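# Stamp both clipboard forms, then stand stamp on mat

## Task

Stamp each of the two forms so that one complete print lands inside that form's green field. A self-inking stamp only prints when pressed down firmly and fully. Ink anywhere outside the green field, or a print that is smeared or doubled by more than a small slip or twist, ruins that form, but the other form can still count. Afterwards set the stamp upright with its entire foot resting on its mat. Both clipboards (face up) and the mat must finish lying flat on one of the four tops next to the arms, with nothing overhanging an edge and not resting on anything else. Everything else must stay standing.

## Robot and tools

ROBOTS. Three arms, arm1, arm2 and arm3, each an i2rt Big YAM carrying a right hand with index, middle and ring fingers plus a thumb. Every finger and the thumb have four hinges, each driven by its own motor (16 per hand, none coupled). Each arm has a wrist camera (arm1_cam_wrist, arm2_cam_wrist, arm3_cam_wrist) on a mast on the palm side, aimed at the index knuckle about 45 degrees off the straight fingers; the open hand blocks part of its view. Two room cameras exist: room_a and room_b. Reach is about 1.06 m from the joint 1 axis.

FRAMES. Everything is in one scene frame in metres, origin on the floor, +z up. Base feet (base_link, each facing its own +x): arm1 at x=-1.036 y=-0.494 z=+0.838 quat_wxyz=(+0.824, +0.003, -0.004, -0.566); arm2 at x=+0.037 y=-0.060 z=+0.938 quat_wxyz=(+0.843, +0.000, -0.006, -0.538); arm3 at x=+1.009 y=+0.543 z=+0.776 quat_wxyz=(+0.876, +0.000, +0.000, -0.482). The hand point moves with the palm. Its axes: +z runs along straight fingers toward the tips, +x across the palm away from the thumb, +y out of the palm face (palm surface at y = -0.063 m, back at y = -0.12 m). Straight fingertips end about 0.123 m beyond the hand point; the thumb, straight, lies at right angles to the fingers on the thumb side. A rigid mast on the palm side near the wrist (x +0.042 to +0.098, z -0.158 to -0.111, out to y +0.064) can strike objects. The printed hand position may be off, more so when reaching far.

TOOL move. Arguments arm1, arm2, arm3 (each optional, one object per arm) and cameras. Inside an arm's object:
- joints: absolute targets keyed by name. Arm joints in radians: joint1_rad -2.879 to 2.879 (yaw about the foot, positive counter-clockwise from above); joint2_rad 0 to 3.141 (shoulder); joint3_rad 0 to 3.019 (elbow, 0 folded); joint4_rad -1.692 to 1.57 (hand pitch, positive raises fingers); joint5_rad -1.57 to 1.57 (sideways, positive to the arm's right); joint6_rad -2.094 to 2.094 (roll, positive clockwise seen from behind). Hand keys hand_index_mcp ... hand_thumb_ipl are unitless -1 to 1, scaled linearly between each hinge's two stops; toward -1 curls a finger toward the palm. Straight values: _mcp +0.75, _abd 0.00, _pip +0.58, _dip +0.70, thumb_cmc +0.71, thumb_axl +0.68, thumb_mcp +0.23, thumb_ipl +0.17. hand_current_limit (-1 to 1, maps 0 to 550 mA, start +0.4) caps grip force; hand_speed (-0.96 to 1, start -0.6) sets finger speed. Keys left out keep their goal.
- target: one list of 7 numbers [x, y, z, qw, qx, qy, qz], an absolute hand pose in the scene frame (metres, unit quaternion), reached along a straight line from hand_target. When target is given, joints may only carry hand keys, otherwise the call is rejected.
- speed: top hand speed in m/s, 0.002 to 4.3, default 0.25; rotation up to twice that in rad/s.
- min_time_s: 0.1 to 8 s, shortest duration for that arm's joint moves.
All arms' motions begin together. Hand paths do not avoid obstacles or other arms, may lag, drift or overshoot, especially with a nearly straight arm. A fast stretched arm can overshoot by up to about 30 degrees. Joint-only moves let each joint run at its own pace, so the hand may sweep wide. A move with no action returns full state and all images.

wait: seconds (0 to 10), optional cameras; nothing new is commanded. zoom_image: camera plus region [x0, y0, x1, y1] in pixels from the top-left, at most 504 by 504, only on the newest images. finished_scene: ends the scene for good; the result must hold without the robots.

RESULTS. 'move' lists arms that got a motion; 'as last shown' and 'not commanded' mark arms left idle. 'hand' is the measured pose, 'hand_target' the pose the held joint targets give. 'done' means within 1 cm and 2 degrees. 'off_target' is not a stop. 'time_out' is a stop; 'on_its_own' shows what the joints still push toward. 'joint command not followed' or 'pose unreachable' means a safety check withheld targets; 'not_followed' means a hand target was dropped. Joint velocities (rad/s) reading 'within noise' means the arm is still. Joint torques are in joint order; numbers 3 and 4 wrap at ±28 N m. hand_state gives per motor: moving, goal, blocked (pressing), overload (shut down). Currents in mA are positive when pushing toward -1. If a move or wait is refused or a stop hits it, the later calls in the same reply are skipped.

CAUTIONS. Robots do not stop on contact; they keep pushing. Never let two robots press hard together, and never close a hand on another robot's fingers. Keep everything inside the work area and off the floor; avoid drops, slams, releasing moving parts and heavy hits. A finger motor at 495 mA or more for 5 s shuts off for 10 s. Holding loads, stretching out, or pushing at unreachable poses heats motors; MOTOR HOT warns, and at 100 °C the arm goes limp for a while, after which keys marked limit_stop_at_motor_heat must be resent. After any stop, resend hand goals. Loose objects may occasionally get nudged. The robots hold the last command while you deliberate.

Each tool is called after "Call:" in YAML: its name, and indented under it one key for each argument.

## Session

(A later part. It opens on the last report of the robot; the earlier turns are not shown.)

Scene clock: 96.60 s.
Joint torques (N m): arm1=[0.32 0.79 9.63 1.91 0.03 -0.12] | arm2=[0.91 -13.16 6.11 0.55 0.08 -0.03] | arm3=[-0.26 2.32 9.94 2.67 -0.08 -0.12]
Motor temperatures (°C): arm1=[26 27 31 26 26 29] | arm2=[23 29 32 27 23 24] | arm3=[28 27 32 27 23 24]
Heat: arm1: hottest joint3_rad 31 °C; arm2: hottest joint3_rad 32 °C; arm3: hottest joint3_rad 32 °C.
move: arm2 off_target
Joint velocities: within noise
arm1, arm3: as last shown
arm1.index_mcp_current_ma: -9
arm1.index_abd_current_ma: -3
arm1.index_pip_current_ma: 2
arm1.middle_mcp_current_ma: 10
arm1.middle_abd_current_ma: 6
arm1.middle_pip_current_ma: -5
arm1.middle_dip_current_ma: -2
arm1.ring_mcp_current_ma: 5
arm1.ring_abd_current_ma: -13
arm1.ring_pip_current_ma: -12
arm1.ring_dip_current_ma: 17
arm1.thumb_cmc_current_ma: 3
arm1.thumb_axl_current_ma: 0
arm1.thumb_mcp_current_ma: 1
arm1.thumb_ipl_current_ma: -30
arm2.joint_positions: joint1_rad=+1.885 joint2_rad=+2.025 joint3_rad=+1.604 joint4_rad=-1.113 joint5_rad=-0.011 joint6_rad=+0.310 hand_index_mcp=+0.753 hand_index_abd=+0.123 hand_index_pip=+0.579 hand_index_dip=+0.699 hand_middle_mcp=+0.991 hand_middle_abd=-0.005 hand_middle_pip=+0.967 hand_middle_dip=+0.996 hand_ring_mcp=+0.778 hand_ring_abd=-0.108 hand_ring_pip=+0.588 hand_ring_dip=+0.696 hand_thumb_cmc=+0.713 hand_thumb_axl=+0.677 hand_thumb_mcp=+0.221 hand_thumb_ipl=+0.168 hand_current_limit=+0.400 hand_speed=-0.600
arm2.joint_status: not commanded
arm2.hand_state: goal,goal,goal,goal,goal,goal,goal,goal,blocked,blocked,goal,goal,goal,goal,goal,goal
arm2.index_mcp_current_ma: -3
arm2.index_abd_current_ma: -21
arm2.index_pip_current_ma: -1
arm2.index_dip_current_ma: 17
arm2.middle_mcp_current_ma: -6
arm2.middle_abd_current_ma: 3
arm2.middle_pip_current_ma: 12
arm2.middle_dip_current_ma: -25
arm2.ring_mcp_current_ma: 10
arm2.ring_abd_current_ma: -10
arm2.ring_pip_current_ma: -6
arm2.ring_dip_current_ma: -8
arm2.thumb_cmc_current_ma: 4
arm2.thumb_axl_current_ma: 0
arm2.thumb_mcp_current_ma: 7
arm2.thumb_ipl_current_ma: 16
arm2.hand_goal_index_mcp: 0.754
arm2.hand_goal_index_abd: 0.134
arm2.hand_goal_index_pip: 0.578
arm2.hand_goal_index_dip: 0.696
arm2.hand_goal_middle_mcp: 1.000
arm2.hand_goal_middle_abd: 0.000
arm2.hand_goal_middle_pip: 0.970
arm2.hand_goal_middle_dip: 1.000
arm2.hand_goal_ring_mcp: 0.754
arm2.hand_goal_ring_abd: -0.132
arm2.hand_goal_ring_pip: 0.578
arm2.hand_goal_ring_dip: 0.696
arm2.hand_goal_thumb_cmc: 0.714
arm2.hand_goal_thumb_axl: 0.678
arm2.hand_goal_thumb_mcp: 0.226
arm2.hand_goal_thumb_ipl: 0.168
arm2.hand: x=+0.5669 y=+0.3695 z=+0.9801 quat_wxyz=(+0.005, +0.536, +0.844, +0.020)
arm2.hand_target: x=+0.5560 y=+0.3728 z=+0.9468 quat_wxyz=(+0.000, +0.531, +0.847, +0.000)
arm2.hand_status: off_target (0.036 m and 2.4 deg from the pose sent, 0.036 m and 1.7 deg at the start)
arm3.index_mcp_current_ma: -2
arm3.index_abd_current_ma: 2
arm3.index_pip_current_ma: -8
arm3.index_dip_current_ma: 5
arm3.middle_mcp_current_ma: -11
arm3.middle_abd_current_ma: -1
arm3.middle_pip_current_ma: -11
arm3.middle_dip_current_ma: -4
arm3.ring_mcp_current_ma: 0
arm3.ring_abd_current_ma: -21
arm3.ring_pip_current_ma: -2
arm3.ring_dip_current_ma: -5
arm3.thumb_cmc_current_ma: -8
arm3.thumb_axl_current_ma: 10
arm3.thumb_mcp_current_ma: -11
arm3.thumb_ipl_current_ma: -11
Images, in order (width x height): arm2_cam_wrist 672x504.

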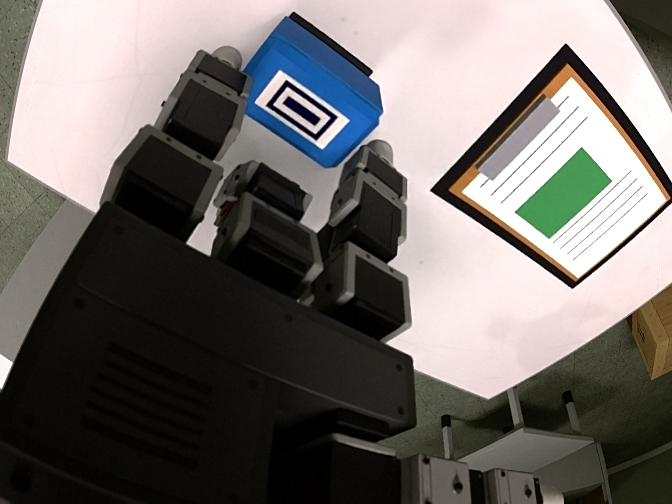

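Call:
move:
  cameras: ["arm2_cam_wrist", "room_a", "room_b"]

Call:
zoom_image:
  camera: "arm2_cam_wrist"
  region: [180, 20, 300, 110]

Call:
zoom_image:
  camera: "room_a"
  region: [160, 180, 230, 250]

Call:
zoom_image:
  camera: "room_b"
  region: [385, 205, 435, 255]

Scene clock: 97.30 s.
Joint torques (N m): arm1=[0.38 0.79 9.62 1.91 0.03 -0.12] | arm2=[0.91 -13.16 6.09 0.55 0.07 -0.03] | arm3=[-0.15 2.37 9.95 2.84 -0.08 -0.11]
Motor temperatures (°C): arm1=[26 27 31 26 26 29] | arm2=[23 29 32 27 23 24] | arm3=[28 27 32 27 23 24]
Heat: arm1: hottest joint3_rad 31 °C; arm2: hottest joint3_rad 32 °C; arm3: hottest joint3_rad 32 °C.
Joint velocities: within noise
arm1.joint_positions: joint1_rad=-0.559 joint2_rad=+0.596 joint3_rad=+1.412 joint4_rad=-1.322 joint5_rad=+0.086 joint6_rad=+1.013 hand_index_mcp=+0.755 hand_index_abd=+0.000 hand_index_pip=+0.577 hand_index_dip=+0.696 hand_middle_mcp=+0.755 hand_middle_abd=+0.000 hand_middle_pip=+0.577 hand_middle_dip=+0.696 hand_ring_mcp=+0.756 hand_ring_abd=+0.000 hand_ring_pip=+0.577 hand_ring_dip=+0.696 hand_thumb_cmc=+0.715 hand_thumb_axl=+0.677 hand_thumb_mcp=+0.226 hand_thumb_ipl=+0.168 hand_current_limit=+0.400 hand_speed=-0.600
arm1.joint_status: not commanded
arm1.hand_state: goal,goal,goal,goal,goal,goal,goal,goal,goal,goal,goal,goal,goal,goal,goal,goal
arm1.index_mcp_current_ma: 9
arm1.index_abd_current_ma: -7
arm1.index_pip_current_ma: 28
arm1.index_dip_current_ma: -4
arm1.middle_mcp_current_ma: 12
arm1.middle_abd_current_ma: -13
arm1.middle_pip_current_ma: 26
arm1.middle_dip_current_ma: -2
arm1.ring_mcp_current_ma: 7
arm1.ring_abd_current_ma: -5
arm1.ring_pip_current_ma: 11
arm1.ring_dip_current_ma: 10
arm1.thumb_cmc_current_ma: -15
arm1.thumb_axl_current_ma: 1
arm1.thumb_mcp_current_ma: -5
arm1.thumb_ipl_current_ma: 7
arm1.hand_goal_index_mcp: 0.754
arm1.hand_goal_index_abd: 0.000
arm1.hand_goal_index_pip: 0.576
arm1.hand_goal_index_dip: 0.696
arm1.hand_goal_middle_mcp: 0.754
arm1.hand_goal_middle_abd: 0.000
arm1.hand_goal_middle_pip: 0.576
arm1.hand_goal_middle_dip: 0.696
arm1.hand_goal_ring_mcp: 0.754
arm1.hand_goal_ring_abd: 0.000
arm1.hand_goal_ring_pip: 0.576
arm1.hand_goal_ring_dip: 0.696
arm1.hand_goal_thumb_cmc: 0.714
arm1.hand_goal_thumb_axl: 0.678
arm1.hand_goal_thumb_mcp: 0.226
arm1.hand_goal_thumb_ipl: 0.168
arm1.hand: x=-1.1829 y=-0.7024 z=+1.4206 quat_wxyz=(+0.477, +0.696, -0.508, +0.172) (m; scene frame)
arm1.hand_target: x=-1.1825 y=-0.6996 z=+1.4322 quat_wxyz=(+0.487, +0.690, -0.504, +0.177) (m; scene frame)
arm1.hand_status: not commanded
arm2.joint_positions: joint1_rad=+1.885 joint2_rad=+2.025 joint3_rad=+1.604 joint4_rad=-1.113 joint5_rad=-0.011 joint6_rad=+0.310 hand_index_mcp=+0.753 hand_index_abd=+0.123 hand_index_pip=+0.579 hand_index_dip=+0.699 hand_middle_mcp=+0.991 hand_middle_abd=-0.005 hand_middle_pip=+0.967 hand_middle_dip=+0.996 hand_ring_mcp=+0.778 hand_ring_abd=-0.108 hand_ring_pip=+0.588 hand_ring_dip=+0.696 hand_thumb_cmc=+0.713 hand_thumb_axl=+0.677 hand_thumb_mcp=+0.221 hand_thumb_ipl=+0.168 hand_current_limit=+0.400 hand_speed=-0.600
arm2.joint_status: not commanded
arm2.hand_state: goal,goal,goal,goal,goal,goal,goal,goal,blocked,blocked,goal,goal,goal,goal,goal,goal
arm2.index_mcp_current_ma: 7
arm2.index_abd_current_ma: -9
arm2.index_pip_current_ma: 2
arm2.index_dip_current_ma: -5
arm2.middle_mcp_current_ma: -8
arm2.middle_abd_current_ma: -1
arm2.middle_pip_current_ma: 5
arm2.middle_dip_current_ma: -20
arm2.ring_mcp_current_ma: -4
arm2.ring_abd_current_ma: -1
arm2.ring_pip_current_ma: -1
arm2.ring_dip_current_ma: -15
arm2.thumb_cmc_current_ma: -3
arm2.thumb_axl_current_ma: 11
arm2.thumb_mcp_current_ma: 9
arm2.thumb_ipl_current_ma: 10
arm2.hand_goal_index_mcp: 0.754
arm2.hand_goal_index_abd: 0.134
arm2.hand_goal_index_pip: 0.578
arm2.hand_goal_index_dip: 0.696
arm2.hand_goal_middle_mcp: 1.000
arm2.hand_goal_middle_abd: 0.000
arm2.hand_goal_middle_pip: 0.970
arm2.hand_goal_middle_dip: 1.000
arm2.hand_goal_ring_mcp: 0.754
arm2.hand_goal_ring_abd: -0.132
arm2.hand_goal_ring_pip: 0.578
arm2.hand_goal_ring_dip: 0.696
arm2.hand_goal_thumb_cmc: 0.714
arm2.hand_goal_thumb_axl: 0.678
arm2.hand_goal_thumb_mcp: 0.226
arm2.hand_goal_thumb_ipl: 0.168
arm2.hand: x=+0.5669 y=+0.3695 z=+0.9801 quat_wxyz=(+0.005, +0.536, +0.844, +0.020) (m; scene frame)
arm2.hand_target: x=+0.5560 y=+0.3728 z=+0.9468 quat_wxyz=(+0.000, +0.531, +0.847, +0.000) (m; scene frame)
arm2.hand_status: off_target (0.036 m and 2.4 deg from the pose sent, 0.036 m and 1.7 deg at the start)
arm3.joint_positions: joint1_rad=-0.091 joint2_rad=+0.578 joint3_rad=+1.342 joint4_rad=-1.238 joint5_rad=-0.091 joint6_rad=+0.998 hand_index_mcp=+0.757 hand_index_abd=+0.000 hand_index_pip=+0.577 hand_index_dip=+0.696 hand_middle_mcp=+0.757 hand_middle_abd=+0.001 hand_middle_pip=+0.577 hand_middle_dip=+0.696 hand_ring_mcp=+0.757 hand_ring_abd=+0.001 hand_ring_pip=+0.577 hand_ring_dip=+0.696 hand_thumb_cmc=+0.717 hand_thumb_axl=+0.677 hand_thumb_mcp=+0.226 hand_thumb_ipl=+0.168 hand_current_limit=+0.400 hand_speed=-0.600
arm3.joint_status: not commanded
arm3.hand_state: goal,goal,goal,goal,goal,goal,goal,goal,goal,goal,goal,goal,goal,goal,goal,goal
arm3.index_mcp_current_ma: 11
arm3.index_abd_current_ma: 7
arm3.index_pip_current_ma: -1
arm3.index_dip_current_ma: 10
arm3.middle_mcp_current_ma: 17
arm3.middle_abd_current_ma: -5
arm3.middle_pip_current_ma: -11
arm3.middle_dip_current_ma: 19
arm3.ring_mcp_current_ma: 7
arm3.ring_abd_current_ma: -4
arm3.ring_pip_current_ma: -11
arm3.ring_dip_current_ma: 3
arm3.thumb_cmc_current_ma: -6
arm3.thumb_axl_current_ma: 12
arm3.thumb_mcp_current_ma: -6
arm3.thumb_ipl_current_ma: -6
arm3.hand_goal_index_mcp: 0.754
arm3.hand_goal_index_abd: 0.000
arm3.hand_goal_index_pip: 0.576
arm3.hand_goal_index_dip: 0.696
arm3.hand_goal_middle_mcp: 0.754
arm3.hand_goal_middle_abd: 0.000
arm3.hand_goal_middle_pip: 0.576
arm3.hand_goal_middle_dip: 0.696
arm3.hand_goal_ring_mcp: 0.754
arm3.hand_goal_ring_abd: 0.000
arm3.hand_goal_ring_pip: 0.576
arm3.hand_goal_ring_dip: 0.696
arm3.hand_goal_thumb_cmc: 0.714
arm3.hand_goal_thumb_axl: 0.678
arm3.hand_goal_thumb_mcp: 0.226
arm3.hand_goal_thumb_ipl: 0.168
arm3.hand: x=+1.0652 y=+0.2841 z=+1.3427 quat_wxyz=(+0.359, +0.830, -0.197, +0.379) (m; scene frame)
arm3.hand_target: x=+1.0637 y=+0.2869 z=+1.3560 quat_wxyz=(+0.369, +0.822, -0.195, +0.387) (m; scene frame)
arm3.hand_status: not commanded
pictures: arm2_cam_wrist, room_a, room_b
Images, in order (width x height): arm2_cam_wrist 672x504, room_a 672x504, room_b 672x504.

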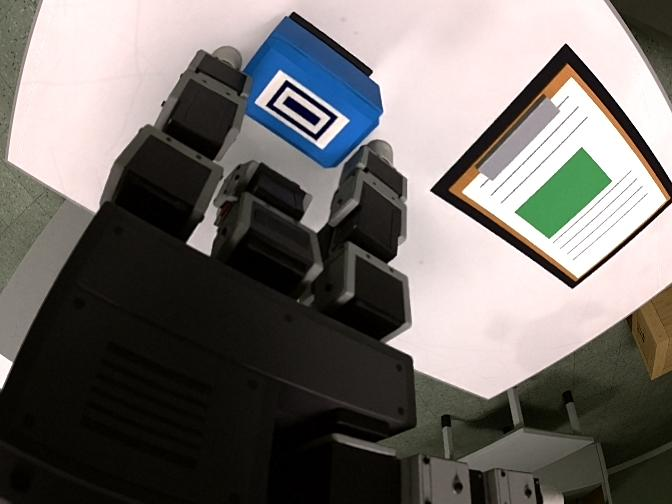

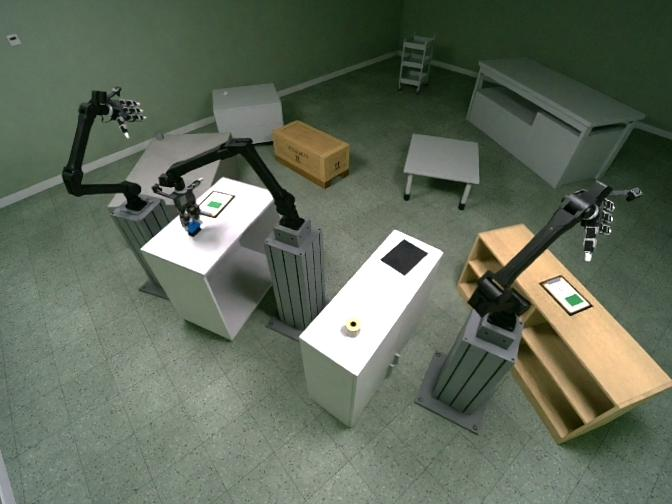

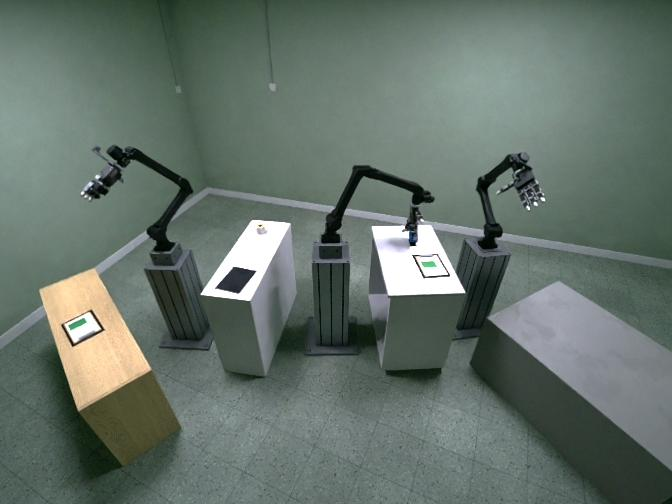

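Scaled by 4.200 from the camera's image (finer frame: 960x720).

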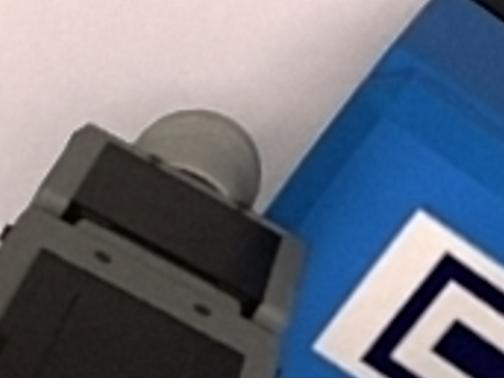

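Scaled by 7.200 from the camera's image (finer frame: 960x720).

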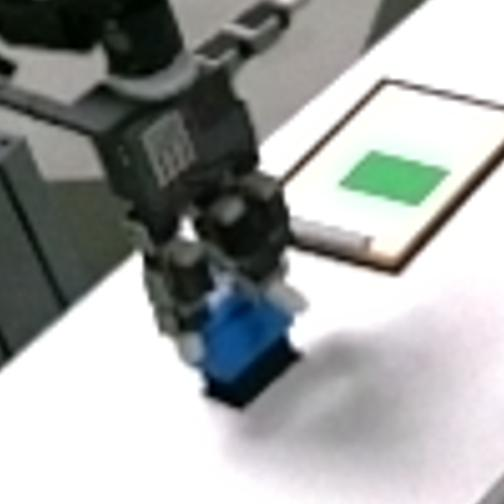

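Scaled by 10.080 from the camera's image (finer frame: 960x720).

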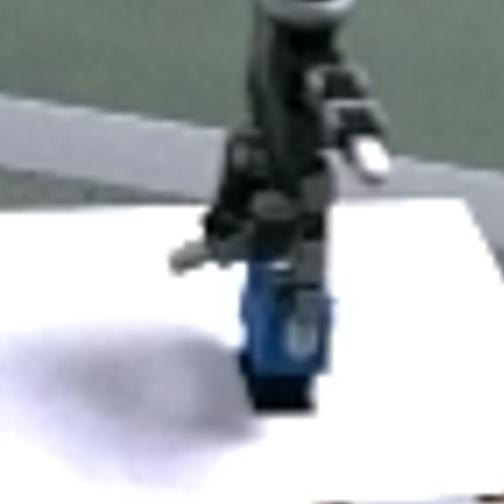

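Call:
move:
  arm2: {"target": [0.551, 0.380, 0.985, -0.003, 0.5313, 0.847, -0.014], "speed": 0.1, "joints": {"hand_index_abd": 0.15, "hand_ring_abd": -0.18}}
  cameras: ["arm2_cam_wrist"]

Call:
zoom_image:
  camera: "arm2_cam_wrist"
  region: [200, 0, 440, 180]

Scene clock: 99.30 s.
Joint torques (N m): arm1=[0.38 0.79 9.63 1.91 0.03 -0.12] | arm2=[0.56 -14.97 9.74 -0.53 0.08 0.08] | arm3=[-0.09 2.37 9.96 2.76 -0.12 -0.08]
Motor temperatures (°C): arm1=[26 27 31 26 26 29] | arm2=[23 30 32 27 23 24] | arm3=[28 27 32 27 23 24]
Heat: arm1: hottest joint3_rad 31 °C; arm2: hottest joint3_rad 32 °C; arm3: hottest joint3_rad 32 °C.
move: arm2 off_target
Joint velocities: within noise
arm1, arm3: as last shown
arm1.index_mcp_current_ma: -5
arm1.index_abd_current_ma: -9
arm1.index_pip_current_ma: 15
arm1.index_dip_current_ma: 0
arm1.middle_mcp_current_ma: 11
arm1.middle_abd_current_ma: -12
arm1.middle_pip_current_ma: 5
arm1.middle_dip_current_ma: 7
arm1.ring_mcp_current_ma: 26
arm1.ring_abd_current_ma: -9
arm1.ring_dip_current_ma: -2
arm1.thumb_cmc_current_ma: -10
arm1.thumb_axl_current_ma: 2
arm1.thumb_mcp_current_ma: -8
arm1.thumb_ipl_current_ma: -30
arm2.joint_positions: joint1_rad=+1.902 joint2_rad=+2.025 joint3_rad=+1.626 joint4_rad=-1.213 joint5_rad=-0.011 joint6_rad=+0.314 hand_index_mcp=+0.753 hand_index_abd=+0.133 hand_index_pip=+0.579 hand_index_dip=+0.699 hand_middle_mcp=+0.991 hand_middle_abd=-0.005 hand_middle_pip=+0.967 hand_middle_dip=+0.996 hand_ring_mcp=+0.738 hand_ring_abd=-0.161 hand_ring_pip=+0.571 hand_ring_dip=+0.693 hand_thumb_cmc=+0.713 hand_thumb_axl=+0.677 hand_thumb_mcp=+0.221 hand_thumb_ipl=+0.168 hand_current_limit=+0.400 hand_speed=-0.600
arm2.joint_status: all done
arm2.hand_state: goal,goal,goal,goal,goal,goal,goal,goal,goal,goal,goal,goal,goal,goal,goal,goal
arm2.index_mcp_current_ma: 5
arm2.index_abd_current_ma: -19
arm2.index_pip_current_ma: -15
arm2.index_dip_current_ma: 6
arm2.middle_mcp_current_ma: 2
arm2.middle_abd_current_ma: -9
arm2.middle_pip_current_ma: -8
arm2.middle_dip_current_ma: -18
arm2.ring_mcp_current_ma: -11
arm2.ring_abd_current_ma: 10
arm2.ring_pip_current_ma: -20
arm2.ring_dip_current_ma: -11
arm2.thumb_cmc_current_ma: 14
arm2.thumb_axl_current_ma: 16
arm2.thumb_mcp_current_ma: 1
arm2.thumb_ipl_current_ma: -15
arm2.hand_goal_index_mcp: 0.754
arm2.hand_goal_index_abd: 0.150
arm2.hand_goal_index_pip: 0.578
arm2.hand_goal_index_dip: 0.696
arm2.hand_goal_middle_mcp: 1.000
arm2.hand_goal_middle_abd: 0.000
arm2.hand_goal_middle_pip: 0.970
arm2.hand_goal_middle_dip: 1.000
arm2.hand_goal_ring_mcp: 0.754
arm2.hand_goal_ring_abd: -0.180
arm2.hand_goal_ring_pip: 0.578
arm2.hand_goal_ring_dip: 0.696
arm2.hand_goal_thumb_cmc: 0.714
arm2.hand_goal_thumb_axl: 0.678
arm2.hand_goal_thumb_mcp: 0.226
arm2.hand_goal_thumb_ipl: 0.168
arm2.hand: x=+0.5479 y=+0.3672 z=+0.9820 quat_wxyz=(-0.004, +0.531, +0.847, -0.018)
arm2.hand_target: x=+0.5508 y=+0.3797 z=+0.9850 quat_wxyz=(-0.003, +0.531, +0.847, -0.014)
arm2.hand_status: off_target (0.014 m and 0.5 deg from the pose sent, 0.020 m and 4.0 deg at the start)
arm3.index_mcp_current_ma: 23
arm3.index_abd_current_ma: 14
arm3.index_pip_current_ma: 15
arm3.index_dip_current_ma: -3
arm3.middle_mcp_current_ma: 10
arm3.middle_abd_current_ma: -14
arm3.middle_pip_current_ma: 12
arm3.middle_dip_current_ma: 8
arm3.ring_mcp_current_ma: -8
arm3.ring_abd_current_ma: -12
arm3.ring_pip_current_ma: -6
arm3.ring_dip_current_ma: 5
arm3.thumb_cmc_current_ma: -3
arm3.thumb_axl_current_ma: 6
arm3.thumb_mcp_current_ma: -13
arm3.thumb_ipl_current_ma: -14
Images, in order (width x height): arm2_cam_wrist 672x504.

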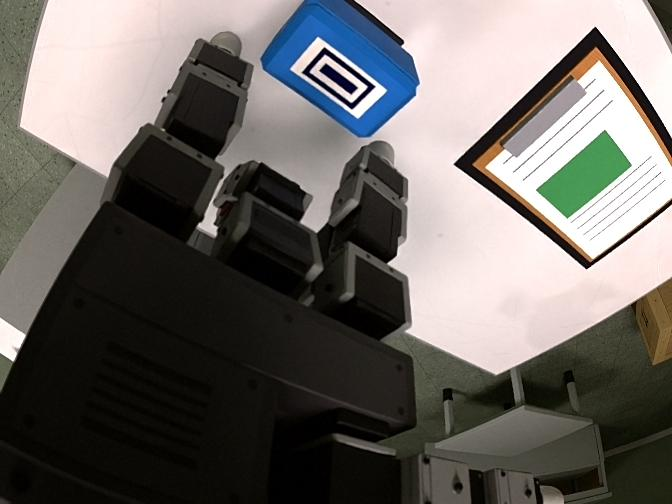

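Scaled by 2.100 from the camera's image (finer frame: 960x720).

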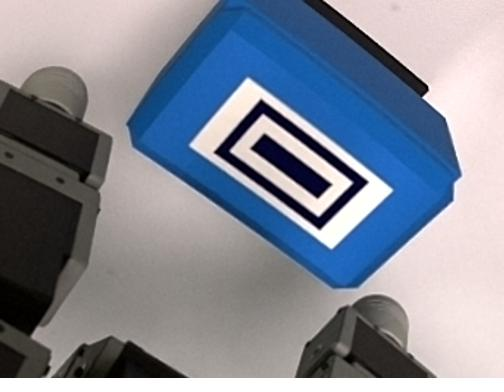

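Call:
move:
  arm2: {"joints": {"hand_index_abd": 0.22, "hand_ring_abd": -0.25}}

Call:
move:
  arm2: {"target": [0.571, 0.378, 0.94, -0.001, 0.5225, 0.8526, -0.004], "speed": 0.1}
  cameras: ["arm2_cam_wrist"]

Call:
zoom_image:
  camera: "arm2_cam_wrist"
  region: [200, 0, 440, 180]

Scene clock: 102.43 s.
Joint torques (N m): arm1=[0.38 0.79 9.62 1.91 0.03 -0.12] | arm2=[0.56 -14.92 9.76 -0.51 0.08 0.08] | arm3=[-0.5 2.96 9.88 2.8 -0.07 -0.11]
Motor temperatures (°C): arm1=[26 27 32 26 26 29] | arm2=[23 30 32 27 23 24] | arm3=[28 27 32 27 23 24]
Heat: arm1: hottest joint3_rad 32 °C; arm2: hottest joint3_rad 32 °C; arm3: hottest joint3_rad 32 °C.
move: arm2 done
Joint velocities: within noise
arm1, arm3: as last shown
arm1.index_mcp_current_ma: -14
arm1.index_abd_current_ma: 0
arm1.index_pip_current_ma: 23
arm1.index_dip_current_ma: -15
arm1.middle_mcp_current_ma: -9
arm1.middle_abd_current_ma: -15
arm1.middle_pip_current_ma: 3
arm1.middle_dip_current_ma: -11
arm1.ring_mcp_current_ma: 15
arm1.ring_abd_current_ma: -7
arm1.ring_pip_current_ma: 10
arm1.ring_dip_current_ma: 1
arm1.thumb_cmc_current_ma: -6
arm1.thumb_axl_current_ma: -14
arm1.thumb_mcp_current_ma: -6
arm1.thumb_ipl_current_ma: 1
arm2.joint_positions: joint1_rad=+1.902 joint2_rad=+2.025 joint3_rad=+1.626 joint4_rad=-1.213 joint5_rad=-0.011 joint6_rad=+0.314 hand_index_mcp=+0.753 hand_index_abd=+0.204 hand_index_pip=+0.579 hand_index_dip=+0.699 hand_middle_mcp=+0.991 hand_middle_abd=-0.005 hand_middle_pip=+0.967 hand_middle_dip=+0.996 hand_ring_mcp=+0.738 hand_ring_abd=-0.234 hand_ring_pip=+0.571 hand_ring_dip=+0.693 hand_thumb_cmc=+0.713 hand_thumb_axl=+0.677 hand_thumb_mcp=+0.221 hand_thumb_ipl=+0.168 hand_current_limit=+0.400 hand_speed=-0.600
arm2.joint_status: all done
arm2.hand_state: goal,goal,goal,goal,goal,goal,goal,goal,goal,goal,goal,goal,goal,goal,goal,goal
arm2.index_mcp_current_ma: 2
arm2.index_abd_current_ma: 2
arm2.index_pip_current_ma: 0
arm2.index_dip_current_ma: -3
arm2.middle_mcp_current_ma: 6
arm2.middle_abd_current_ma: -12
arm2.middle_pip_current_ma: 3
arm2.middle_dip_current_ma: -15
arm2.ring_mcp_current_ma: -16
arm2.ring_abd_current_ma: -3
arm2.ring_pip_current_ma: 1
arm2.ring_dip_current_ma: -27
arm2.thumb_cmc_current_ma: 18
arm2.thumb_axl_current_ma: -7
arm2.thumb_mcp_current_ma: 24
arm2.thumb_ipl_current_ma: -7
arm2.hand_goal_index_mcp: 0.754
arm2.hand_goal_index_abd: 0.220
arm2.hand_goal_index_pip: 0.578
arm2.hand_goal_index_dip: 0.696
arm2.hand_goal_middle_mcp: 1.000
arm2.hand_goal_middle_abd: 0.000
arm2.hand_goal_middle_pip: 0.970
arm2.hand_goal_middle_dip: 1.000
arm2.hand_goal_ring_mcp: 0.754
arm2.hand_goal_ring_abd: -0.250
arm2.hand_goal_ring_pip: 0.578
arm2.hand_goal_ring_dip: 0.696
arm2.hand_goal_thumb_cmc: 0.714
arm2.hand_goal_thumb_axl: 0.678
arm2.hand_goal_thumb_mcp: 0.226
arm2.hand_goal_thumb_ipl: 0.168
arm2.hand: x=+0.5479 y=+0.3672 z=+0.9820 quat_wxyz=(-0.004, +0.531, +0.847, -0.018)
arm2.hand_target: x=+0.5508 y=+0.3797 z=+0.9850 quat_wxyz=(-0.003, +0.531, +0.847, -0.014)
arm2.hand_status: not commanded
arm3.index_mcp_current_ma: 22
arm3.index_abd_current_ma: 12
arm3.index_pip_current_ma: 0
arm3.index_dip_current_ma: -10
arm3.middle_mcp_current_ma: -9
arm3.middle_abd_current_ma: -6
arm3.middle_pip_current_ma: -2
arm3.middle_dip_current_ma: 3
arm3.ring_mcp_current_ma: -13
arm3.ring_abd_current_ma: 7
arm3.ring_pip_current_ma: -16
arm3.ring_dip_current_ma: 1
arm3.thumb_axl_current_ma: 4
arm3.thumb_mcp_current_ma: 12
arm3.thumb_ipl_current_ma: 0
pictures: none

Scene clock: 103.67 s.
Joint torques (N m): arm1=[0.38 0.79 9.62 1.91 0.03 -0.12] | arm2=[-1.26 -14.68 8.34 0.27 -0.04 -0.22] | arm3=[-0.67 2.55 9.91 2.73 -0.08 -0.08]
Motor temperatures (°C): arm1=[26 27 32 26 26 29] | arm2=[23 30 32 27 23 24] | arm3=[28 27 32 27 23 24]
Heat: arm1: hottest joint3_rad 32 °C; arm2: hottest joint3_rad 32 °C; arm3: hottest joint3_rad 32 °C.
move: arm2 off_target
Joint velocities: within noise
arm1, arm3: as last shown
arm1.index_mcp_current_ma: -10
arm1.index_abd_current_ma: -9
arm1.index_pip_current_ma: 15
arm1.index_dip_current_ma: 15
arm1.middle_mcp_current_ma: -13
arm1.middle_abd_current_ma: 1
arm1.middle_pip_current_ma: 5
arm1.middle_dip_current_ma: -5
arm1.ring_mcp_current_ma: 12
arm1.ring_abd_current_ma: 8
arm1.ring_pip_current_ma: -10
arm1.ring_dip_current_ma: 7
arm1.thumb_cmc_current_ma: 1
arm1.thumb_axl_current_ma: 5
arm1.thumb_mcp_current_ma: -5
arm1.thumb_ipl_current_ma: 6
arm2.joint_positions: joint1_rad=+1.895 joint2_rad=+2.082 joint3_rad=+1.626 joint4_rad=-1.128 joint5_rad=-0.008 joint6_rad=+0.295 hand_index_mcp=+0.753 hand_index_abd=+0.251 hand_index_pip=+0.580 hand_index_dip=+0.689 hand_middle_mcp=+0.990 hand_middle_abd=-0.001 hand_middle_pip=+0.967 hand_middle_dip=+0.996 hand_ring_mcp=+0.739 hand_ring_abd=-0.259 hand_ring_pip=+0.571 hand_ring_dip=+0.700 hand_thumb_cmc=+0.713 hand_thumb_axl=+0.677 hand_thumb_mcp=+0.220 hand_thumb_ipl=+0.168 hand_current_limit=+0.400 hand_speed=-0.600
arm2.joint_status: not commanded
arm2.hand_state: goal,blocked,goal,goal,goal,goal,goal,goal,goal,goal,goal,goal,goal,goal,goal,goal
arm2.index_mcp_current_ma: 13
arm2.index_abd_current_ma: 13
arm2.index_pip_current_ma: -4
arm2.index_dip_current_ma: -10
arm2.middle_mcp_current_ma: -11
arm2.middle_abd_current_ma: 14
arm2.middle_pip_current_ma: -9
arm2.middle_dip_current_ma: -12
arm2.ring_mcp_current_ma: -21
arm2.ring_abd_current_ma: -12
arm2.ring_pip_current_ma: -6
arm2.ring_dip_current_ma: -29
arm2.thumb_cmc_current_ma: 7
arm2.thumb_axl_current_ma: -9
arm2.thumb_mcp_current_ma: 26
arm2.thumb_ipl_current_ma: 9
arm2.hand_goal_index_mcp: 0.754
arm2.hand_goal_index_abd: 0.220
arm2.hand_goal_index_pip: 0.578
arm2.hand_goal_index_dip: 0.696
arm2.hand_goal_middle_mcp: 1.000
arm2.hand_goal_middle_abd: 0.000
arm2.hand_goal_middle_pip: 0.970
arm2.hand_goal_middle_dip: 1.000
arm2.hand_goal_ring_mcp: 0.754
arm2.hand_goal_ring_abd: -0.250
arm2.hand_goal_ring_pip: 0.578
arm2.hand_goal_ring_dip: 0.696
arm2.hand_goal_thumb_cmc: 0.714
arm2.hand_goal_thumb_axl: 0.678
arm2.hand_goal_thumb_mcp: 0.226
arm2.hand_goal_thumb_ipl: 0.168
arm2.hand: x=+0.5622 y=+0.3752 z=+0.9506 quat_wxyz=(+0.000, +0.526, +0.851, -0.005)
arm2.hand_target: x=+0.5707 y=+0.3776 z=+0.9401 quat_wxyz=(-0.001, +0.523, +0.853, -0.004)
arm2.hand_status: off_target (0.014 m and 0.5 deg from the pose sent, 0.049 m and 2.0 deg at the start)
arm3.index_mcp_current_ma: 14
arm3.index_abd_current_ma: 22
arm3.index_pip_current_ma: -15
arm3.index_dip_current_ma: -16
arm3.middle_mcp_current_ma: -4
arm3.middle_abd_current_ma: -17
arm3.middle_pip_current_ma: 3
arm3.middle_dip_current_ma: 23
arm3.ring_mcp_current_ma: -9
arm3.ring_abd_current_ma: -6
arm3.ring_pip_current_ma: -7
arm3.ring_dip_current_ma: 13
arm3.thumb_cmc_current_ma: 5
arm3.thumb_axl_current_ma: 25
arm3.thumb_mcp_current_ma: -17
arm3.thumb_ipl_current_ma: -12
Images, in order (width x height): arm2_cam_wrist 672x504.

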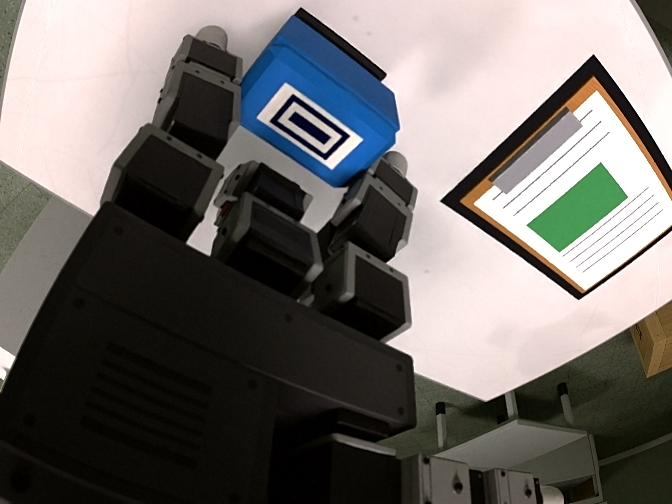

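Scaled by 2.100 from the camera's image (finer frame: 960x720).

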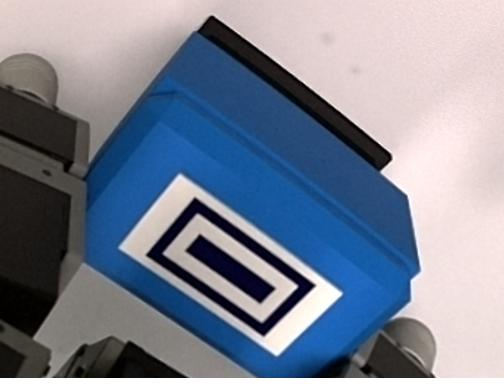

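Call:
move:
  arm2: {"target": [0.573, 0.372, 0.968, -0.001, 0.5225, 0.8526, -0.004], "speed": 0.1}
  cameras: ["arm2_cam_wrist"]

Call:
zoom_image:
  camera: "arm2_cam_wrist"
  region: [200, 0, 440, 180]

Scene clock: 105.63 s.
Joint torques (N m): arm1=[0.38 0.79 9.63 1.91 0.03 -0.12] | arm2=[-1.9 -17.49 9.31 -0.62 0.04 -0.2] | arm3=[-0.5 2.84 9.88 2.69 -0.06 -0.11]
Motor temperatures (°C): arm1=[26 27 32 26 26 29] | arm2=[23 30 32 27 23 24] | arm3=[28 27 32 27 23 24]
Heat: arm1: hottest joint3_rad 32 °C; arm2: hottest joint3_rad 32 °C; arm3: hottest joint3_rad 32 °C.
move: arm2 off_target
Joint velocities: within noise
arm1, arm3: as last shown
arm1.index_mcp_current_ma: 2
arm1.index_abd_current_ma: -4
arm1.index_pip_current_ma: 11
arm1.index_dip_current_ma: -7
arm1.middle_mcp_current_ma: -11
arm1.middle_abd_current_ma: -13
arm1.middle_pip_current_ma: 17
arm1.middle_dip_current_ma: 4
arm1.ring_mcp_current_ma: 7
arm1.ring_abd_current_ma: -11
arm1.ring_pip_current_ma: 2
arm1.ring_dip_current_ma: 12
arm1.thumb_cmc_current_ma: 2
arm1.thumb_axl_current_ma: 9
arm1.thumb_mcp_current_ma: -13
arm1.thumb_ipl_current_ma: -6
arm2.joint_positions: joint1_rad=+1.893 joint2_rad=+2.082 joint3_rad=+1.627 joint4_rad=-1.158 joint5_rad=-0.010 joint6_rad=+0.283 hand_index_mcp=+0.749 hand_index_abd=+0.239 hand_index_pip=+0.579 hand_index_dip=+0.690 hand_middle_mcp=+0.990 hand_middle_abd=-0.001 hand_middle_pip=+0.967 hand_middle_dip=+0.996 hand_ring_mcp=+0.739 hand_ring_abd=-0.261 hand_ring_pip=+0.571 hand_ring_dip=+0.700 hand_thumb_cmc=+0.713 hand_thumb_axl=+0.677 hand_thumb_mcp=+0.220 hand_thumb_ipl=+0.168 hand_current_limit=+0.400 hand_speed=-0.600
arm2.joint_status: not commanded
arm2.hand_state: goal,goal,goal,goal,goal,goal,goal,goal,goal,goal,goal,goal,goal,goal,goal,goal
arm2.index_mcp_current_ma: 0
arm2.index_abd_current_ma: -2
arm2.index_pip_current_ma: -9
arm2.index_dip_current_ma: 12
arm2.middle_mcp_current_ma: -10
arm2.middle_abd_current_ma: 1
arm2.middle_pip_current_ma: -3
arm2.middle_dip_current_ma: -11
arm2.ring_mcp_current_ma: -19
arm2.ring_abd_current_ma: -5
arm2.ring_pip_current_ma: -10
arm2.ring_dip_current_ma: -12
arm2.thumb_cmc_current_ma: 0
arm2.thumb_axl_current_ma: 6
arm2.thumb_mcp_current_ma: -23
arm2.thumb_ipl_current_ma: 14
arm2.hand_goal_index_mcp: 0.754
arm2.hand_goal_index_abd: 0.220
arm2.hand_goal_index_pip: 0.578
arm2.hand_goal_index_dip: 0.696
arm2.hand_goal_middle_mcp: 1.000
arm2.hand_goal_middle_abd: 0.000
arm2.hand_goal_middle_pip: 0.970
arm2.hand_goal_middle_dip: 1.000
arm2.hand_goal_ring_mcp: 0.754
arm2.hand_goal_ring_abd: -0.250
arm2.hand_goal_ring_pip: 0.578
arm2.hand_goal_ring_dip: 0.696
arm2.hand_goal_thumb_cmc: 0.714
arm2.hand_goal_thumb_axl: 0.678
arm2.hand_goal_thumb_mcp: 0.226
arm2.hand_goal_thumb_ipl: 0.168
arm2.hand: x=+0.5575 y=+0.3702 z=+0.9487 quat_wxyz=(-0.004, +0.522, +0.853, -0.019)
arm2.hand_target: x=+0.5725 y=+0.3714 z=+0.9680 quat_wxyz=(-0.001, +0.523, +0.853, -0.004)
arm2.hand_status: off_target (0.025 m and 1.8 deg from the pose sent, 0.021 m and 0.5 deg at the start)
arm3.index_mcp_current_ma: 12
arm3.index_abd_current_ma: 3
arm3.index_pip_current_ma: -2
arm3.index_dip_current_ma: -7
arm3.middle_mcp_current_ma: -13
arm3.middle_abd_current_ma: -3
arm3.middle_pip_current_ma: 7
arm3.middle_dip_current_ma: 6
arm3.ring_mcp_current_ma: -5
arm3.ring_abd_current_ma: -12
arm3.ring_pip_current_ma: -16
arm3.ring_dip_current_ma: 14
arm3.thumb_cmc_current_ma: 12
arm3.thumb_axl_current_ma: 10
arm3.thumb_mcp_current_ma: 11
Images, in order (width x height): arm2_cam_wrist 672x504.

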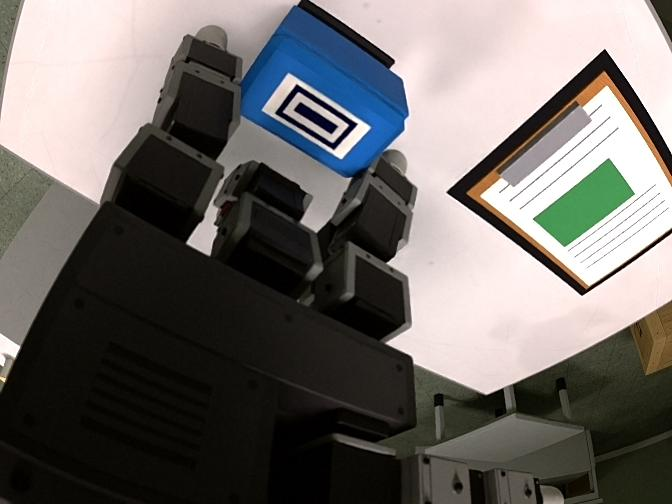

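Scaled by 2.100 from the camera's image (finer frame: 960x720).

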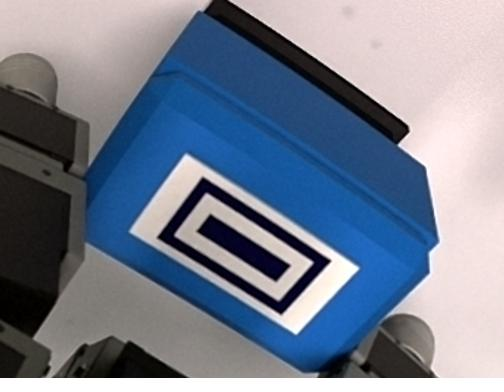

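Call:
move:
  arm2: {"target": [0.573, 0.378, 0.985, 0.001, 0.5225, 0.8526, 0.004], "speed": 0.1}
  cameras: ["arm2_cam_wrist"]

Call:
zoom_image:
  camera: "arm2_cam_wrist"
  region: [200, 0, 440, 180]

Scene clock: 107.27 s.
Joint torques (N m): arm1=[0.38 0.79 9.62 1.91 0.03 -0.12] | arm2=[-1.26 -17.67 9.58 -0.53 0.01 -0.12] | arm3=[-0.21 2.96 9.95 2.62 -0.07 -0.05]
Motor temperatures (°C): arm1=[26 27 32 26 26 29] | arm2=[23 30 32 27 23 24] | arm3=[28 27 33 27 23 24]
Heat: arm1: hottest joint3_rad 32 °C; arm2: hottest joint3_rad 32 °C; arm3: hottest joint3_rad 33 °C.
move: arm2 off_target
Joint velocities: within noise
arm1, arm3: as last shown
arm1.index_mcp_current_ma: -5
arm1.index_abd_current_ma: -2
arm1.index_pip_current_ma: 22
arm1.middle_mcp_current_ma: -1
arm1.middle_abd_current_ma: -10
arm1.middle_pip_current_ma: 5
arm1.middle_dip_current_ma: 2
arm1.ring_mcp_current_ma: 12
arm1.ring_abd_current_ma: 6
arm1.ring_pip_current_ma: 27
arm1.ring_dip_current_ma: 25
arm1.thumb_cmc_current_ma: 6
arm1.thumb_axl_current_ma: 3
arm1.thumb_mcp_current_ma: -2
arm1.thumb_ipl_current_ma: 8
arm2.joint_positions: joint1_rad=+1.893 joint2_rad=+2.068 joint3_rad=+1.642 joint4_rad=-1.177 joint5_rad=-0.010 joint6_rad=+0.283 hand_index_mcp=+0.749 hand_index_abd=+0.225 hand_index_pip=+0.579 hand_index_dip=+0.690 hand_middle_mcp=+0.990 hand_middle_abd=-0.001 hand_middle_pip=+0.967 hand_middle_dip=+0.996 hand_ring_mcp=+0.739 hand_ring_abd=-0.249 hand_ring_pip=+0.571 hand_ring_dip=+0.700 hand_thumb_cmc=+0.713 hand_thumb_axl=+0.677 hand_thumb_mcp=+0.220 hand_thumb_ipl=+0.168 hand_current_limit=+0.400 hand_speed=-0.600
arm2.joint_status: not commanded
arm2.hand_state: goal,goal,goal,goal,goal,goal,goal,goal,goal,goal,goal,goal,goal,goal,goal,goal
arm2.index_mcp_current_ma: 11
arm2.index_abd_current_ma: -24
arm2.index_pip_current_ma: -11
arm2.index_dip_current_ma: -7
arm2.middle_mcp_current_ma: -16
arm2.middle_abd_current_ma: -3
arm2.middle_pip_current_ma: 4
arm2.middle_dip_current_ma: -36
arm2.ring_mcp_current_ma: -7
arm2.ring_abd_current_ma: -12
arm2.ring_pip_current_ma: -20
arm2.ring_dip_current_ma: -6
arm2.thumb_cmc_current_ma: 11
arm2.thumb_axl_current_ma: 8
arm2.thumb_mcp_current_ma: 4
arm2.thumb_ipl_current_ma: -13
arm2.hand_goal_index_mcp: 0.754
arm2.hand_goal_index_abd: 0.220
arm2.hand_goal_index_pip: 0.578
arm2.hand_goal_index_dip: 0.696
arm2.hand_goal_middle_mcp: 1.000
arm2.hand_goal_middle_abd: 0.000
arm2.hand_goal_middle_pip: 0.970
arm2.hand_goal_middle_dip: 1.000
arm2.hand_goal_ring_mcp: 0.754
arm2.hand_goal_ring_abd: -0.250
arm2.hand_goal_ring_pip: 0.578
arm2.hand_goal_ring_dip: 0.696
arm2.hand_goal_thumb_cmc: 0.714
arm2.hand_goal_thumb_axl: 0.678
arm2.hand_goal_thumb_mcp: 0.226
arm2.hand_goal_thumb_ipl: 0.168
arm2.hand: x=+0.5596 y=+0.3724 z=+0.9629 quat_wxyz=(-0.003, +0.522, +0.853, -0.014)
arm2.hand_target: x=+0.5725 y=+0.3774 z=+0.9851 quat_wxyz=(+0.001, +0.523, +0.853, +0.004)
arm2.hand_status: off_target (0.026 m and 2.2 deg from the pose sent, 0.040 m and 2.7 deg at the start)
arm3.index_mcp_current_ma: -1
arm3.index_abd_current_ma: 13
arm3.index_pip_current_ma: -14
arm3.index_dip_current_ma: -1
arm3.middle_mcp_current_ma: -8
arm3.middle_abd_current_ma: 10
arm3.middle_pip_current_ma: 6
arm3.middle_dip_current_ma: 4
arm3.ring_mcp_current_ma: -8
arm3.ring_abd_current_ma: -6
arm3.ring_pip_current_ma: -2
arm3.ring_dip_current_ma: -1
arm3.thumb_cmc_current_ma: -16
arm3.thumb_axl_current_ma: 7
arm3.thumb_mcp_current_ma: -2
arm3.thumb_ipl_current_ma: -11
Images, in order (width x height): arm2_cam_wrist 672x504.

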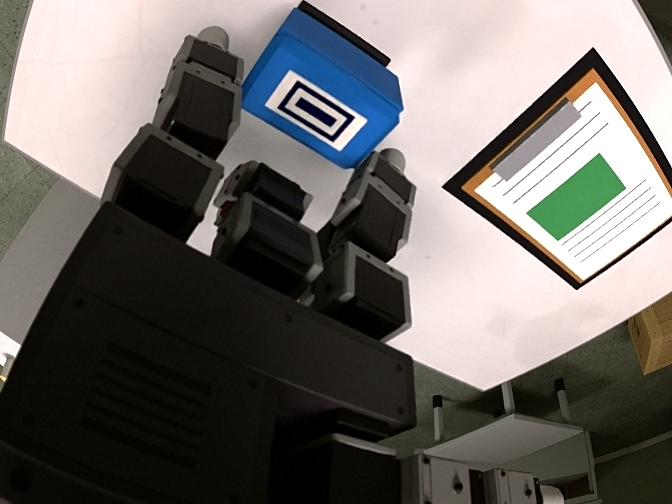

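Scaled by 2.100 from the camera's image (finer frame: 960x720).

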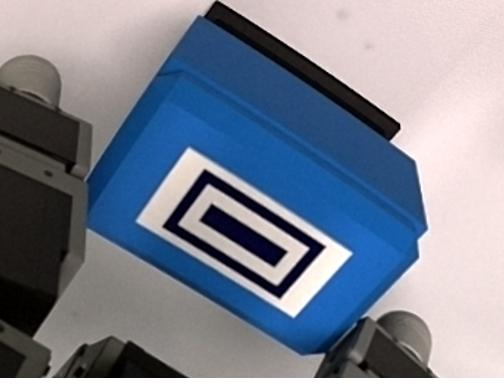

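Call:
move:
  arm2: {"joints": {"hand_index_abd": -0.08, "hand_ring_abd": 0.05}}
  cameras: ["arm2_cam_wrist"]

Call:
zoom_image:
  camera: "arm2_cam_wrist"
  region: [200, 0, 440, 180]

Scene clock: 108.83 s.
Joint torques (N m): arm1=[0.38 0.85 9.63 1.92 0.03 -0.12] | arm2=[-1.38 -17.67 9.58 -0.53 0.01 -0.12] | arm3=[-0.38 2.55 9.88 2.77 -0.1 -0.05]
Motor temperatures (°C): arm1=[26 27 32 26 26 29] | arm2=[23 30 32 27 23 24] | arm3=[28 27 33 27 23 24]
Heat: arm1: hottest joint3_rad 32 °C; arm2: hottest joint3_rad 32 °C; arm3: hottest joint3_rad 33 °C.
move: arm2 off_target
Joint velocities: within noise
arm1, arm3: as last shown
arm1.index_mcp_current_ma: -21
arm1.index_abd_current_ma: -8
arm1.index_pip_current_ma: 13
arm1.index_dip_current_ma: -6
arm1.middle_mcp_current_ma: -13
arm1.middle_abd_current_ma: -24
arm1.middle_pip_current_ma: 9
arm1.middle_dip_current_ma: -3
arm1.ring_mcp_current_ma: 3
arm1.ring_abd_current_ma: 2
arm1.ring_pip_current_ma: 8
arm1.ring_dip_current_ma: 5
arm1.thumb_cmc_current_ma: 0
arm1.thumb_axl_current_ma: -2
arm1.thumb_mcp_current_ma: -6
arm1.thumb_ipl_current_ma: -1
arm2.joint_positions: joint1_rad=+1.893 joint2_rad=+2.068 joint3_rad=+1.642 joint4_rad=-1.178 joint5_rad=-0.010 joint6_rad=+0.283 hand_index_mcp=+0.750 hand_index_abd=+0.179 hand_index_pip=+0.588 hand_index_dip=+0.690 hand_middle_mcp=+0.990 hand_middle_abd=-0.007 hand_middle_pip=+0.967 hand_middle_dip=+0.996 hand_ring_mcp=+0.738 hand_ring_abd=-0.200 hand_ring_pip=+0.571 hand_ring_dip=+0.700 hand_thumb_cmc=+0.713 hand_thumb_axl=+0.677 hand_thumb_mcp=+0.220 hand_thumb_ipl=+0.168 hand_current_limit=+0.400 hand_speed=-0.600
arm2.joint_status: hand_index_abd off_target (ended at +0.179, target -0.080); hand_ring_abd off_target (ended at -0.200, target +0.050)
arm2.hand_state: goal,blocked,goal,goal,goal,goal,goal,goal,goal,blocked,goal,goal,goal,goal,goal,goal
arm2.index_mcp_current_ma: -4
arm2.index_abd_current_ma: 113
arm2.index_pip_current_ma: -9
arm2.index_dip_current_ma: 11
arm2.middle_mcp_current_ma: -20
arm2.middle_abd_current_ma: -8
arm2.middle_pip_current_ma: 4
arm2.middle_dip_current_ma: -14
arm2.ring_mcp_current_ma: -17
arm2.ring_abd_current_ma: -155
arm2.ring_pip_current_ma: -9
arm2.ring_dip_current_ma: -2
arm2.thumb_cmc_current_ma: 12
arm2.thumb_axl_current_ma: 5
arm2.thumb_mcp_current_ma: -3
arm2.thumb_ipl_current_ma: -2
arm2.hand_goal_index_mcp: 0.754
arm2.hand_goal_index_abd: -0.080
arm2.hand_goal_index_pip: 0.578
arm2.hand_goal_index_dip: 0.696
arm2.hand_goal_middle_mcp: 1.000
arm2.hand_goal_middle_abd: 0.000
arm2.hand_goal_middle_pip: 0.970
arm2.hand_goal_middle_dip: 1.000
arm2.hand_goal_ring_mcp: 0.754
arm2.hand_goal_ring_abd: 0.050
arm2.hand_goal_ring_pip: 0.578
arm2.hand_goal_ring_dip: 0.696
arm2.hand_goal_thumb_cmc: 0.714
arm2.hand_goal_thumb_axl: 0.678
arm2.hand_goal_thumb_mcp: 0.226
arm2.hand_goal_thumb_ipl: 0.168
arm2.hand: x=+0.5596 y=+0.3724 z=+0.9629 quat_wxyz=(-0.003, +0.522, +0.853, -0.015)
arm2.hand_target: x=+0.5725 y=+0.3774 z=+0.9851 quat_wxyz=(+0.001, +0.523, +0.853, +0.004)
arm2.hand_status: not commanded
arm3.index_mcp_current_ma: 19
arm3.index_abd_current_ma: 7
arm3.index_pip_current_ma: 1
arm3.index_dip_current_ma: 2
arm3.middle_mcp_current_ma: 8
arm3.middle_abd_current_ma: -4
arm3.middle_pip_current_ma: 1
arm3.middle_dip_current_ma: -3
arm3.ring_mcp_current_ma: 4
arm3.ring_abd_current_ma: -8
arm3.ring_pip_current_ma: 3
arm3.thumb_cmc_current_ma: 7
arm3.thumb_axl_current_ma: 15
arm3.thumb_mcp_current_ma: -18
arm3.thumb_ipl_current_ma: -12
Images, in order (width x height): arm2_cam_wrist 672x504.

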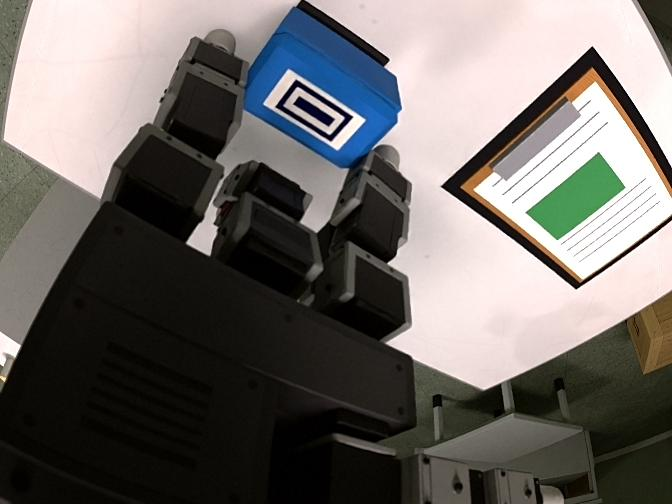

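Scaled by 2.100 from the camera's image (finer frame: 960x720).

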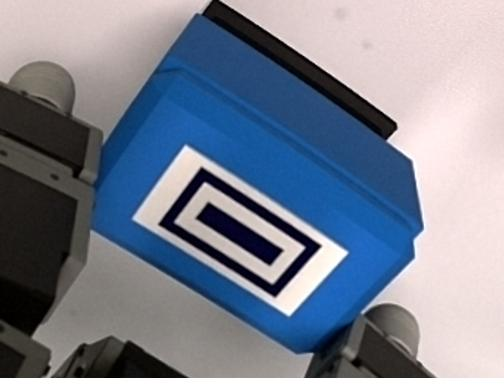

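Call:
move:
  arm2: {"target": [0.573, 0.378, 1.0, 0.001, 0.5225, 0.8526, 0.004], "speed": 0.1, "joints": {"hand_index_abd": 0.2, "hand_ring_abd": -0.22}}
  cameras: ["arm2_cam_wrist"]

Call:
zoom_image:
  camera: "arm2_cam_wrist"
  region: [200, 0, 440, 180]

Scene clock: 110.63 s.
Joint torques (N m): arm1=[0.44 0.79 9.63 1.91 0.04 -0.12] | arm2=[-1.32 -17.61 9.72 -0.49 0.01 -0.13] | arm3=[-0.15 2.32 9.95 2.73 -0.1 -0.13]
Motor temperatures (°C): arm1=[26 27 32 26 26 29] | arm2=[23 30 33 27 23 24] | arm3=[28 27 33 27 23 24]
Heat: arm1: hottest joint3_rad 32 °C; arm2: hottest joint3_rad 33 °C; arm3: hottest joint3_rad 33 °C.
move: arm2 off_target
Joint velocities: within noise
arm1, arm3: as last shown
arm1.index_mcp_current_ma: -3
arm1.index_abd_current_ma: 2
arm1.index_pip_current_ma: 17
arm1.index_dip_current_ma: -4
arm1.middle_mcp_current_ma: -10
arm1.middle_dip_current_ma: 4
arm1.ring_mcp_current_ma: 37
arm1.ring_abd_current_ma: -7
arm1.ring_pip_current_ma: -4
arm1.ring_dip_current_ma: 7
arm1.thumb_cmc_current_ma: -1
arm1.thumb_axl_current_ma: 21
arm1.thumb_mcp_current_ma: -13
arm1.thumb_ipl_current_ma: -3
arm2.joint_positions: joint1_rad=+1.893 joint2_rad=+2.053 joint3_rad=+1.660 joint4_rad=-1.211 joint5_rad=-0.010 joint6_rad=+0.283 hand_index_mcp=+0.749 hand_index_abd=+0.191 hand_index_pip=+0.578 hand_index_dip=+0.689 hand_middle_mcp=+0.990 hand_middle_abd=-0.010 hand_middle_pip=+0.967 hand_middle_dip=+0.996 hand_ring_mcp=+0.739 hand_ring_abd=-0.212 hand_ring_pip=+0.571 hand_ring_dip=+0.700 hand_thumb_cmc=+0.713 hand_thumb_axl=+0.677 hand_thumb_mcp=+0.220 hand_thumb_ipl=+0.168 hand_current_limit=+0.400 hand_speed=-0.600
arm2.joint_status: all done
arm2.hand_state: goal,goal,goal,goal,goal,goal,goal,goal,goal,goal,goal,goal,goal,goal,goal,goal
arm2.index_mcp_current_ma: 0
arm2.index_abd_current_ma: -10
arm2.index_pip_current_ma: -1
arm2.index_dip_current_ma: -4
arm2.middle_mcp_current_ma: -8
arm2.middle_abd_current_ma: -8
arm2.middle_pip_current_ma: -6
arm2.middle_dip_current_ma: -12
arm2.ring_mcp_current_ma: -16
arm2.ring_abd_current_ma: -6
arm2.ring_pip_current_ma: -10
arm2.ring_dip_current_ma: -21
arm2.thumb_cmc_current_ma: 3
arm2.thumb_axl_current_ma: 16
arm2.thumb_mcp_current_ma: -5
arm2.thumb_ipl_current_ma: 16
arm2.hand_goal_index_mcp: 0.754
arm2.hand_goal_index_abd: 0.200
arm2.hand_goal_index_pip: 0.578
arm2.hand_goal_index_dip: 0.696
arm2.hand_goal_middle_mcp: 1.000
arm2.hand_goal_middle_abd: 0.000
arm2.hand_goal_middle_pip: 0.970
arm2.hand_goal_middle_dip: 1.000
arm2.hand_goal_ring_mcp: 0.754
arm2.hand_goal_ring_abd: -0.220
arm2.hand_goal_ring_pip: 0.578
arm2.hand_goal_ring_dip: 0.696
arm2.hand_goal_thumb_cmc: 0.714
arm2.hand_goal_thumb_axl: 0.678
arm2.hand_goal_thumb_mcp: 0.226
arm2.hand_goal_thumb_ipl: 0.168
arm2.hand: x=+0.5597 y=+0.3727 z=+0.9779 quat_wxyz=(-0.003, +0.522, +0.853, -0.015)
arm2.hand_target: x=+0.5725 y=+0.3773 z=+1.0002 quat_wxyz=(+0.001, +0.523, +0.853, +0.004)
arm2.hand_status: off_target (0.026 m and 2.2 deg from the pose sent, 0.040 m and 2.2 deg at the start)
arm3.index_mcp_current_ma: 4
arm3.index_abd_current_ma: 17
arm3.index_pip_current_ma: -5
arm3.index_dip_current_ma: -8
arm3.middle_mcp_current_ma: 1
arm3.middle_abd_current_ma: -7
arm3.middle_pip_current_ma: 0
arm3.middle_dip_current_ma: 9
arm3.ring_mcp_current_ma: -11
arm3.ring_abd_current_ma: -17
arm3.ring_pip_current_ma: -1
arm3.ring_dip_current_ma: 9
arm3.thumb_cmc_current_ma: 8
arm3.thumb_axl_current_ma: 5
arm3.thumb_mcp_current_ma: -27
arm3.thumb_ipl_current_ma: -5
Images, in order (width x height): arm2_cam_wrist 672x504.

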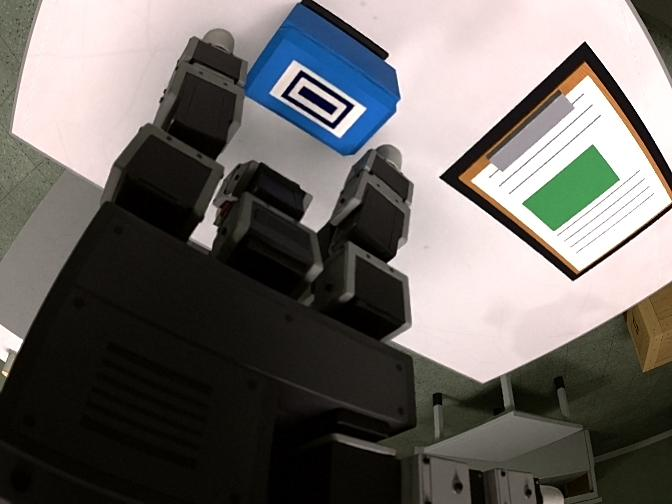

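Scaled by 2.100 from the camera's image (finer frame: 960x720).

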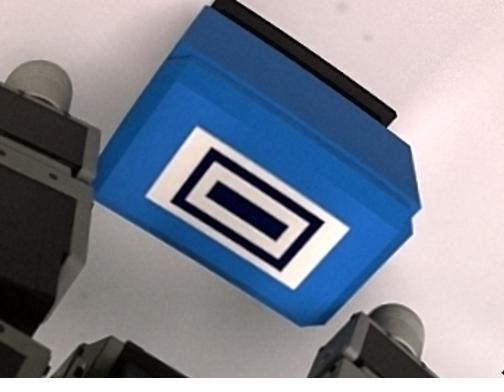

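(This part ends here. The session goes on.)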